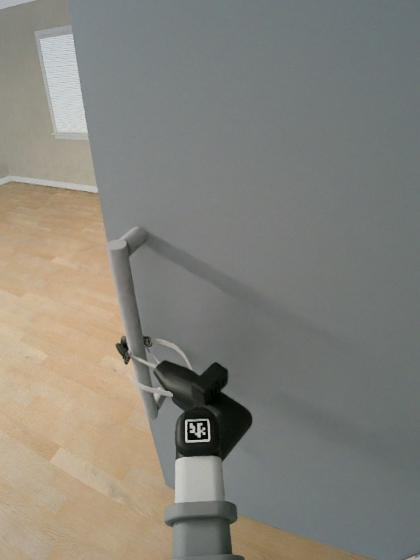

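Emit:
move:
  r1: {"base":{"translate_m":0.24,"strafe_m":0.07},"pace":"slow","contact_limits":{"translate_m":0.4}}
  blocking: false

Emit:
wait:
  seconds: 6

Emit:
move:
  r1: {"base":{"translate_m":0.08,"strafe_m":0.2},"joints":{"wrist_yaw_rad":-0.25},"speeds":{"wrist_yaw_rad":0.12},"pace":"slow","contact_limits":{"translate_m":0.4}}
  blocking: false

Emit:
wait:
  seconds: 3
  cameras: ["r1_head_camera","r1_wrist_camera"]

Scene clock: 664.37 s.
move: r1 moving
r1.base_odometry: x=-0.464 y=+1.839 heading=-0.310
r1.turned_by_wheels: +0.001
r1.turned_by_imu: +0.000
r1.base_tilt: forward=-1.6 right=+1.3
r1.lidar_m: 0.65 2.88 2.48 0.45 0.49 3.07 - 0.81 0.48 0.48 2.42 0.67
r1.base_status: translate_m moving; strafe_m moving
r1.joint_positions: lift_m=+0.647 arm_m=+0.260 wrist_yaw_rad=+0.001 wrist_pitch_rad=-0.010 wrist_roll_rad=+1.570 gripper_m=-0.004
r1.joint_status: not commanded
r1.measured_speeds: translate_m=+0.048 strafe_m=+0.014 rotate_rad=-0.003 lift_m=+0.000 arm_m=+0.000 wrist_yaw_rad=+0.000 wrist_pitch_rad=+0.000 wrist_roll_rad=+0.000
r1.motor_effort: lift_m=+12(12) arm_m=+4(4) wheel_0=+6(12) wheel_1=+7(9) wheel_2=-6(6)
r1.servo_current: wrist_yaw_rad=59(59) wrist_pitch_rad=65(65) wrist_roll_rad=46(59) gripper_m=46(59)
r1.contact_limits: arm_m 0.1; translate_m 0.4
r1.hand_pose: x=+0.7194 y=-0.0871 z=+0.8276 quat_wxyz=(+0.707, +0.707, -0.003, +0.004) (m; r1's base frame)
r1.wrist_depth_mm: - - - 228 227 1983 - / - - - 229 229 1756 - / - 574 500 230 229 - - / - 488 477 230 229 - - / - - 525 231 232 - - / - - 185 204 232 - - / - 152 184 162 167 569 -
r2: as last shown
r2.turned_by_imu: +0.000
r2.base_tilt: forward=-0.7 right=+0.1
r2.lidar_m: 0.49 0.63 5.20 2.10 1.46 1.35 0.96 0.63 0.58 0.62 0.53 0.46
r2.motor_effort: lift_m=+20(20) arm_m=-6(6) wheel_0=+8(9) wheel_1=-2(2) wheel_2=+15(15)
r2.servo_current: wrist_yaw_rad=91(104) wrist_pitch_rad=39(46) wrist_roll_rad=39(59) gripper_m=104(104)
r2.contact_limits: translate_m 0.7
r2.wrist_depth_mm: - - - 163 211 147 - / - - - 164 213 154 - / - - - 164 227 150 - / - - - 165 217 151 - / - - - 166 220 152 124 / - - 187 167 180 152 - / - - - - 209 140 -
pictures: none

Scene clock: 667.60 s.
earlier move: r1 done
r1.base_odometry: x=-0.227 y=+1.833 heading=-0.311
r1.turned_by_wheels: -0.001
r1.turned_by_imu: -0.002
r1.base_tilt: forward=-1.6 right=+1.3
r1.lidar_m: 0.63 2.66 2.45 1.17 0.45 3.40 - 0.87 0.59 0.58 2.45 0.67
r1.base_status: done
r1.joint_positions: lift_m=+0.647 arm_m=+0.260 wrist_yaw_rad=-0.002 wrist_pitch_rad=-0.010 wrist_roll_rad=+1.570 gripper_m=-0.004
r1.joint_status: not commanded
r1.measured_speeds: all 0
r1.motor_effort: lift_m=+12(13) arm_m=+4(4) wheel_0=-2(12) wheel_1=+1(9) wheel_2=-4(9)
r1.servo_current: wrist_yaw_rad=39(72) wrist_pitch_rad=46(72) wrist_roll_rad=52(65) gripper_m=52(59)
r1.contact_limits: arm_m 0.1; translate_m 0.4
r1.hand_pose: x=+0.7191 y=-0.0880 z=+0.8276 quat_wxyz=(+0.707, +0.707, -0.004, +0.003) (m; r1's base frame)
r1.wrist_depth_mm: - - - 233 231 1983 - / - - - 233 232 - - / - - 480 232 233 - - / - 488 480 232 232 - - / - - 525 232 233 - - / - - 183 204 182 809 - / - 151 - 174 179 580 -
r2.base_odometry: x=-2.126 y=-1.194 heading=-2.058
r2.turned_by_wheels: +0.000
r2.turned_by_imu: +0.000
r2.base_tilt: forward=-0.6 right=+0.0
r2.lidar_m: 0.49 0.64 5.21 2.15 1.44 1.34 0.96 0.64 0.58 0.61 0.52 0.47
r2.base_status: not commanded
r2.joint_positions: lift_m=+0.900 arm_m=+0.118 wrist_yaw_rad=+0.802 wrist_pitch_rad=+0.002 wrist_roll_rad=+0.000 gripper_m=-0.029
r2.joint_status: not commanded
r2.measured_speeds: all 0
r2.motor_effort: lift_m=+20(20) arm_m=-5(6) wheel_0=+8(9) wheel_1=-2(2) wheel_2=+15(15)
r2.servo_current: wrist_yaw_rad=91(111) wrist_pitch_rad=46(46) wrist_roll_rad=59(59) gripper_m=104(111)
r2.contact_limits: translate_m 0.7
r2.hand_pose: x=+0.5524 y=+0.1464 z=+1.0776 quat_wxyz=(+0.921, +0.000, +0.001, +0.390) (m; r2's base frame)
r2.wrist_depth_mm: - - - 163 211 147 - / - - - 164 212 154 - / - - - 164 228 150 - / - - - 165 217 151 - / - - - 166 219 152 124 / - - 186 166 180 152 - / - - - - 209 140 -
wait: 3.23 of 6 s (r1 has come to rest)
pictures: none

Scene clock: 668.10 s.
move: r1 moving
r1.base_odometry: x=-0.219 y=+1.843 heading=-0.312
r1.turned_by_wheels: -0.001
r1.turned_by_imu: -0.001
r1.base_tilt: forward=-1.6 right=+1.3
r1.lidar_m: 0.63 2.63 2.42 1.24 0.46 3.45 - 0.87 0.60 0.61 2.49 0.68
r1.base_status: translate_m moving; strafe_m moving
r1.joint_positions: lift_m=+0.647 arm_m=+0.260 wrist_yaw_rad=-0.052 wrist_pitch_rad=-0.010 wrist_roll_rad=+1.570 gripper_m=-0.004
r1.joint_status: wrist_yaw_rad moving
r1.measured_speeds: translate_m=+0.018 strafe_m=+0.045 rotate_rad=-0.002 lift_m=+0.000 arm_m=+0.000 wrist_yaw_rad=-0.130 wrist_pitch_rad=-0.001 wrist_roll_rad=+0.000
r1.motor_effort: lift_m=+12(12) arm_m=+4(4) wheel_0=-10(11) wheel_1=+6(6) wheel_2=-4(6)
r1.servo_current: wrist_yaw_rad=13(85) wrist_pitch_rad=65(65) wrist_roll_rad=52(59) gripper_m=46(59)
r1.contact_limits: arm_m 0.1; translate_m 0.4
r1.hand_pose: x=+0.7143 y=-0.1023 z=+0.8277 quat_wxyz=(+0.707, +0.706, -0.022, -0.015) (m; r1's base frame)
r1.wrist_depth_mm: - - - 240 240 1983 - / - - - 238 239 - - / - - 554 237 236 - - / - 480 477 236 235 - - / - - 512 234 234 - - / - - 183 204 232 820 - / - 151 - 174 167 - -
r2: as last shown
r2.lidar_m: 0.49 0.64 5.19 2.12 1.45 1.34 0.94 0.65 0.59 0.61 0.53 0.46
r2.servo_current: wrist_yaw_rad=91(104) wrist_pitch_rad=46(46) wrist_roll_rad=46(59) gripper_m=91(104)
r2.contact_limits: translate_m 0.7
r2.wrist_depth_mm: - - - 163 211 147 - / - - - 164 212 154 - / - - - 164 228 150 - / - - - 165 217 151 - / - - - 166 220 152 123 / - - 186 166 180 153 - / - - - - 208 140 -
pictures: none

Scene clock: 671.03 s.
earlier move: r1 done
r1.base_odometry: x=-0.090 y=+1.999 heading=-0.312
r1.turned_by_wheels: +0.000
r1.turned_by_imu: +0.000
r1.base_tilt: forward=-1.6 right=+1.3
r1.lidar_m: 0.62 2.55 2.25 1.84 0.45 0.35 - 1.19 0.81 0.78 2.66 0.65
r1.base_status: done
r1.joint_positions: lift_m=+0.647 arm_m=+0.260 wrist_yaw_rad=-0.249 wrist_pitch_rad=-0.010 wrist_roll_rad=+1.570 gripper_m=-0.004
r1.joint_status: all done
r1.measured_speeds: all 0
r1.motor_effort: lift_m=+12(13) arm_m=+3(4) wheel_0=-9(14) wheel_1=+0(7) wheel_2=-2(9)
r1.servo_current: wrist_yaw_rad=39(85) wrist_pitch_rad=59(72) wrist_roll_rad=52(65) gripper_m=52(59)
r1.contact_limits: arm_m 0.1; translate_m 0.4
r1.hand_pose: x=+0.6889 y=-0.1557 z=+0.8278 quat_wxyz=(+0.702, +0.701, -0.091, -0.084) (m; r1's base frame)
r1.wrist_depth_mm: - - - 238 236 1863 - / - - - 236 237 - - / - - 530 236 235 - - / - 484 480 235 234 - - / - - 521 235 234 - - / - - 185 200 183 - - / - 140 175 174 166 - -
r2.base_odometry: x=-2.126 y=-1.194 heading=-2.058
r2.turned_by_wheels: +0.000
r2.turned_by_imu: +0.000
r2.base_tilt: forward=-0.6 right=+0.0
r2.lidar_m: 0.49 0.67 5.18 2.11 1.45 1.35 0.94 0.64 0.58 0.61 0.51 0.46
r2.base_status: not commanded
r2.joint_positions: lift_m=+0.900 arm_m=+0.118 wrist_yaw_rad=+0.802 wrist_pitch_rad=+0.002 wrist_roll_rad=+0.000 gripper_m=-0.029
r2.joint_status: not commanded
r2.measured_speeds: all 0
r2.motor_effort: lift_m=+20(20) arm_m=-5(6) wheel_0=+8(9) wheel_1=-2(2) wheel_2=+15(15)
r2.servo_current: wrist_yaw_rad=85(111) wrist_pitch_rad=39(46) wrist_roll_rad=46(59) gripper_m=104(104)
r2.contact_limits: translate_m 0.7
r2.hand_pose: x=+0.5524 y=+0.1464 z=+1.0776 quat_wxyz=(+0.921, +0.000, +0.001, +0.390) (m; r2's base frame)
r2.wrist_depth_mm: - - - 163 210 147 - / - - - 164 213 154 - / - - - 164 229 151 - / - - - 165 217 151 - / - - - 166 219 152 124 / - - 186 167 180 152 - / - - - - 208 140 -
wait: 2.93 of 3 s (r1 has come to rest)
pictures: r1_head_camera, r1_wrist_camera
Images, in order (width x height): r1_head_camera 420x560, r1_wrist_camera 616x392.

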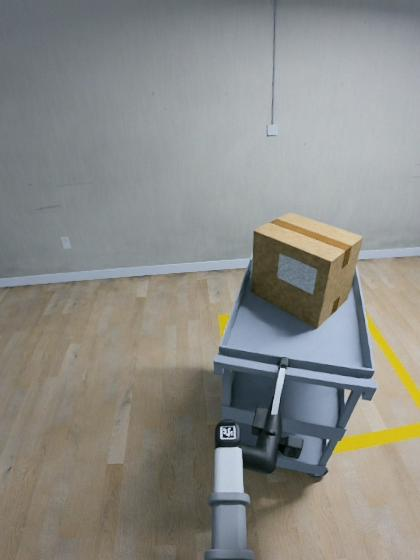

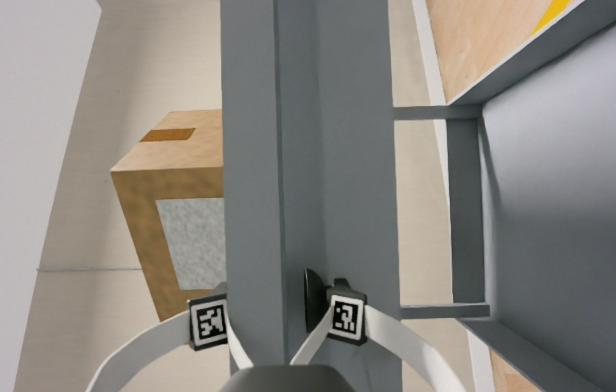

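Emit:
move:
  r1: {"base":{"translate_m":0.08,"strafe_m":0.2},"joints":{"wrist_yaw_rad":-0.5},"speeds":{"wrist_yaw_rad":0.12},"pace":"slow","contact_limits":{"translate_m":0.4}}
  blocking: false

Emit:
wait:
  seconds: 4

Emit:
move:
  r1: {"base":{"translate_m":0.12,"strafe_m":0.19},"joints":{"wrist_yaw_rad":-0.75},"speeds":{"wrist_yaw_rad":0.12},"pace":"slow","contact_limits":{"translate_m":0.4}}
  blocking: false

Emit:
wait:
  seconds: 4
  cameras: ["r1_head_camera","r1_wrist_camera"]

Scene clock: 687.90 s.
move: r1 moving
r1.base_odometry: x=-0.082 y=+2.008 heading=-0.313
r1.turned_by_wheels: -0.001
r1.turned_by_imu: -0.001
r1.base_tilt: forward=-1.6 right=+1.3
r1.lidar_m: 0.63 2.54 2.24 1.87 0.43 0.36 - 1.20 0.79 0.80 2.70 0.61
r1.base_status: translate_m moving; strafe_m moving
r1.joint_positions: lift_m=+0.647 arm_m=+0.260 wrist_yaw_rad=-0.300 wrist_pitch_rad=-0.011 wrist_roll_rad=+1.570 gripper_m=-0.004
r1.joint_status: wrist_yaw_rad moving
r1.measured_speeds: translate_m=+0.019 strafe_m=+0.046 rotate_rad=-0.002 lift_m=+0.000 arm_m=+0.000 wrist_yaw_rad=-0.120 wrist_pitch_rad=-0.001 wrist_roll_rad=+0.000
r1.motor_effort: lift_m=+13(13) arm_m=+3(3) wheel_0=-9(12) wheel_1=+6(6) wheel_2=-3(4)
r1.servo_current: wrist_yaw_rad=59(78) wrist_pitch_rad=59(72) wrist_roll_rad=46(59) gripper_m=59(59)
r1.contact_limits: arm_m 0.1; translate_m 0.4
r1.hand_pose: x=+0.6806 y=-0.1687 z=+0.8278 quat_wxyz=(+0.700, +0.698, -0.109, -0.102) (m; r1's base frame)
r1.wrist_depth_mm: - - - 243 243 1921 - / - - - 241 241 - - / - - 564 239 239 - - / - 484 473 237 237 - - / - - 517 236 235 - - / - - 183 193 233 820 - / - 140 175 163 166 - -
r2: as last shown
r2.lidar_m: 0.48 0.62 5.20 2.14 1.40 1.32 0.95 0.64 0.58 0.63 0.52 0.47
r2.motor_effort: lift_m=+20(20) arm_m=-5(6) wheel_0=+9(9) wheel_1=-2(2) wheel_2=+14(15)
r2.servo_current: wrist_yaw_rad=98(98) wrist_pitch_rad=39(46) wrist_roll_rad=52(59) gripper_m=98(111)
r2.contact_limits: translate_m 0.7
r2.wrist_depth_mm: - - - 163 211 147 - / - - - 164 213 154 - / - - - 164 228 151 - / - - - 165 217 152 - / - - - 166 219 152 124 / - - 186 167 180 153 - / - - - - 209 140 -
pictures: none

Scene clock: 690.83 s.
earlier move: r1 done
r1.base_odometry: x=+0.048 y=+2.164 heading=-0.313
r1.turned_by_wheels: +0.000
r1.turned_by_imu: +0.001
r1.base_tilt: forward=-1.6 right=+1.3
r1.lidar_m: 0.62 2.44 2.02 1.91 0.60 0.39 0.36 1.50 1.01 1.07 2.84 0.60
r1.base_status: done
r1.joint_positions: lift_m=+0.647 arm_m=+0.260 wrist_yaw_rad=-0.497 wrist_pitch_rad=-0.011 wrist_roll_rad=+1.570 gripper_m=-0.004
r1.joint_status: all done
r1.measured_speeds: all 0
r1.motor_effort: lift_m=+12(13) arm_m=-3(3) wheel_0=-7(13) wheel_1=+1(6) wheel_2=-1(5)
r1.servo_current: wrist_yaw_rad=46(78) wrist_pitch_rad=65(72) wrist_roll_rad=39(65) gripper_m=52(59)
r1.contact_limits: arm_m 0.1; translate_m 0.4
r1.hand_pose: x=+0.6427 y=-0.2144 z=+0.8278 quat_wxyz=(+0.687, +0.684, -0.178, -0.170) (m; r1's base frame)
r1.wrist_depth_mm: - - - 236 236 1756 - / - - - 236 236 - - / - - 525 236 235 - - / - 488 480 235 233 - - / - - 525 236 233 - - / - - 185 200 182 831 - / - 149 175 174 165 554 -
r2.base_odometry: x=-2.126 y=-1.194 heading=-2.058
r2.turned_by_wheels: +0.000
r2.turned_by_imu: +0.000
r2.base_tilt: forward=-0.7 right=+0.0
r2.lidar_m: 0.49 0.62 5.22 2.13 1.44 1.33 0.93 0.65 0.58 0.60 0.50 0.45
r2.base_status: not commanded
r2.joint_positions: lift_m=+0.900 arm_m=+0.118 wrist_yaw_rad=+0.802 wrist_pitch_rad=+0.002 wrist_roll_rad=+0.000 gripper_m=-0.029
r2.joint_status: not commanded
r2.measured_speeds: all 0
r2.motor_effort: lift_m=+20(20) arm_m=-5(6) wheel_0=+9(9) wheel_1=-2(2) wheel_2=+14(15)
r2.servo_current: wrist_yaw_rad=91(111) wrist_pitch_rad=39(52) wrist_roll_rad=65(65) gripper_m=98(111)
r2.contact_limits: translate_m 0.7
r2.hand_pose: x=+0.5524 y=+0.1464 z=+1.0776 quat_wxyz=(+0.921, +0.000, +0.001, +0.390) (m; r2's base frame)
r2.wrist_depth_mm: - - - 163 211 147 - / - - - 164 213 154 - / - - - 164 228 150 - / - - - 165 217 151 - / - - - 166 219 152 124 / - - 187 167 180 152 - / - - - - 208 140 -
wait: 2.93 of 4 s (r1 has come to rest)
pictures: none

Scene clock: 691.33 s.
move: r1 moving
r1.base_odometry: x=+0.058 y=+2.172 heading=-0.313
r1.turned_by_wheels: -0.001
r1.turned_by_imu: -0.001
r1.base_tilt: forward=-1.6 right=+1.3
r1.lidar_m: 0.63 2.43 2.04 1.90 0.62 0.39 0.38 1.50 1.04 1.16 2.88 0.59
r1.base_status: translate_m moving; strafe_m moving
r1.joint_positions: lift_m=+0.647 arm_m=+0.260 wrist_yaw_rad=-0.550 wrist_pitch_rad=-0.011 wrist_roll_rad=+1.570 gripper_m=-0.004
r1.joint_status: wrist_yaw_rad moving
r1.measured_speeds: translate_m=+0.026 strafe_m=+0.041 rotate_rad=+0.001 lift_m=+0.000 arm_m=+0.000 wrist_yaw_rad=-0.116 wrist_pitch_rad=+0.000 wrist_roll_rad=+0.000
r1.motor_effort: lift_m=+12(13) arm_m=-3(4) wheel_0=-6(11) wheel_1=+4(8) wheel_2=-5(5)
r1.servo_current: wrist_yaw_rad=46(78) wrist_pitch_rad=59(65) wrist_roll_rad=46(59) gripper_m=52(59)
r1.contact_limits: arm_m 0.1; translate_m 0.4
r1.hand_pose: x=+0.6311 y=-0.2252 z=+0.8278 quat_wxyz=(+0.682, +0.679, -0.195, -0.188) (m; r1's base frame)
r1.wrist_depth_mm: - - - 238 237 1808 - / - - - 237 238 - - / - - 544 236 236 - - / - 484 473 236 236 - - / - - 517 236 234 - - / - - 184 202 232 798 - / - 150 175 174 166 - -
r2: as last shown
r2.base_tilt: forward=-0.6 right=+0.0
r2.lidar_m: 0.47 0.63 5.20 2.12 1.43 1.33 0.92 0.64 0.58 0.61 0.52 0.46
r2.motor_effort: lift_m=+20(20) arm_m=-5(6) wheel_0=+8(8) wheel_1=-2(2) wheel_2=+14(15)
r2.servo_current: wrist_yaw_rad=85(104) wrist_pitch_rad=39(52) wrist_roll_rad=46(65) gripper_m=98(111)
r2.contact_limits: translate_m 0.7
r2.wrist_depth_mm: - - - 163 211 147 - / - - - 164 213 154 - / - - - 164 228 150 - / - - - 165 217 151 - / - - - 166 219 152 124 / - - 186 167 180 152 - / - - - - 208 140 -
pictures: none

Scene clock: 694.37 s.
earlier move: r1 done
r1.base_odometry: x=+0.220 y=+2.308 heading=-0.313
r1.turned_by_wheels: +0.000
r1.turned_by_imu: +0.001
r1.base_tilt: forward=-1.6 right=+1.3
r1.lidar_m: 0.63 2.31 1.85 1.72 0.80 0.54 0.48 0.50 1.22 1.56 0.53 0.53
r1.base_status: done
r1.joint_positions: lift_m=+0.647 arm_m=+0.260 wrist_yaw_rad=-0.752 wrist_pitch_rad=-0.011 wrist_roll_rad=+1.570 gripper_m=-0.004
r1.joint_status: all done
r1.measured_speeds: all 0
r1.motor_effort: lift_m=+12(13) arm_m=-1(4) wheel_0=-3(11) wheel_1=+3(8) wheel_2=-5(7)
r1.servo_current: wrist_yaw_rad=72(85) wrist_pitch_rad=72(72) wrist_roll_rad=46(65) gripper_m=46(59)
r1.contact_limits: arm_m 0.1; translate_m 0.4
r1.hand_pose: x=+0.5817 y=-0.2609 z=+0.8278 quat_wxyz=(+0.659, +0.656, -0.263, -0.256) (m; r1's base frame)
r1.wrist_depth_mm: - - - 237 236 1808 - / - - - 236 235 1921 - / - - 504 236 234 - - / - 492 477 234 233 - - / - - 521 233 232 - - / - - 183 202 181 - - / - 152 177 232 178 - -
r2.base_odometry: x=-2.126 y=-1.194 heading=-2.058
r2.turned_by_wheels: +0.000
r2.turned_by_imu: +0.000
r2.base_tilt: forward=-0.6 right=+0.1
r2.lidar_m: 0.48 0.63 5.20 2.11 1.43 1.36 0.97 0.65 0.58 0.61 0.51 0.48
r2.base_status: not commanded
r2.joint_positions: lift_m=+0.900 arm_m=+0.118 wrist_yaw_rad=+0.802 wrist_pitch_rad=+0.002 wrist_roll_rad=+0.000 gripper_m=-0.029
r2.joint_status: not commanded
r2.measured_speeds: all 0
r2.motor_effort: lift_m=+20(20) arm_m=-5(6) wheel_0=+8(9) wheel_1=-2(2) wheel_2=+14(15)
r2.servo_current: wrist_yaw_rad=91(111) wrist_pitch_rad=39(52) wrist_roll_rad=39(65) gripper_m=98(111)
r2.contact_limits: translate_m 0.7
r2.hand_pose: x=+0.5524 y=+0.1464 z=+1.0776 quat_wxyz=(+0.921, +0.000, +0.001, +0.390) (m; r2's base frame)
r2.wrist_depth_mm: - - - 163 211 147 - / - - - 163 213 154 - / - - - 164 228 150 - / - - - 165 217 151 - / - - - 166 219 152 124 / - - 186 167 180 152 - / - - - - 208 140 -
wait: 3.03 of 4 s (r1 has come to rest)
pictures: r1_head_camera, r1_wrist_camera
Images, in order (width x height): r1_head_camera 420x560, r1_wrist_camera 616x392.

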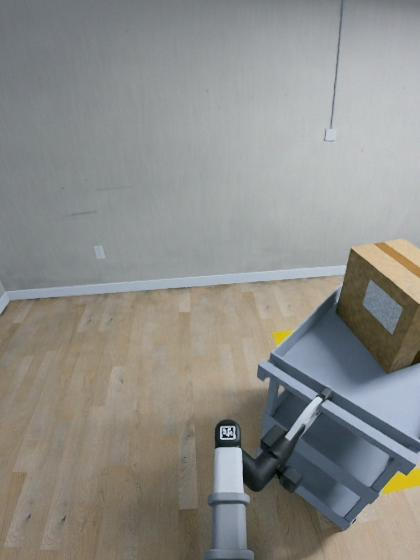

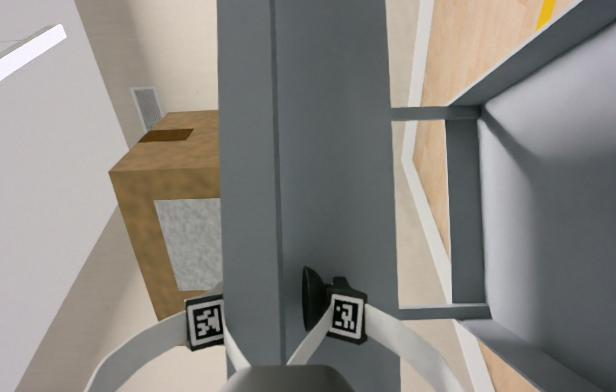

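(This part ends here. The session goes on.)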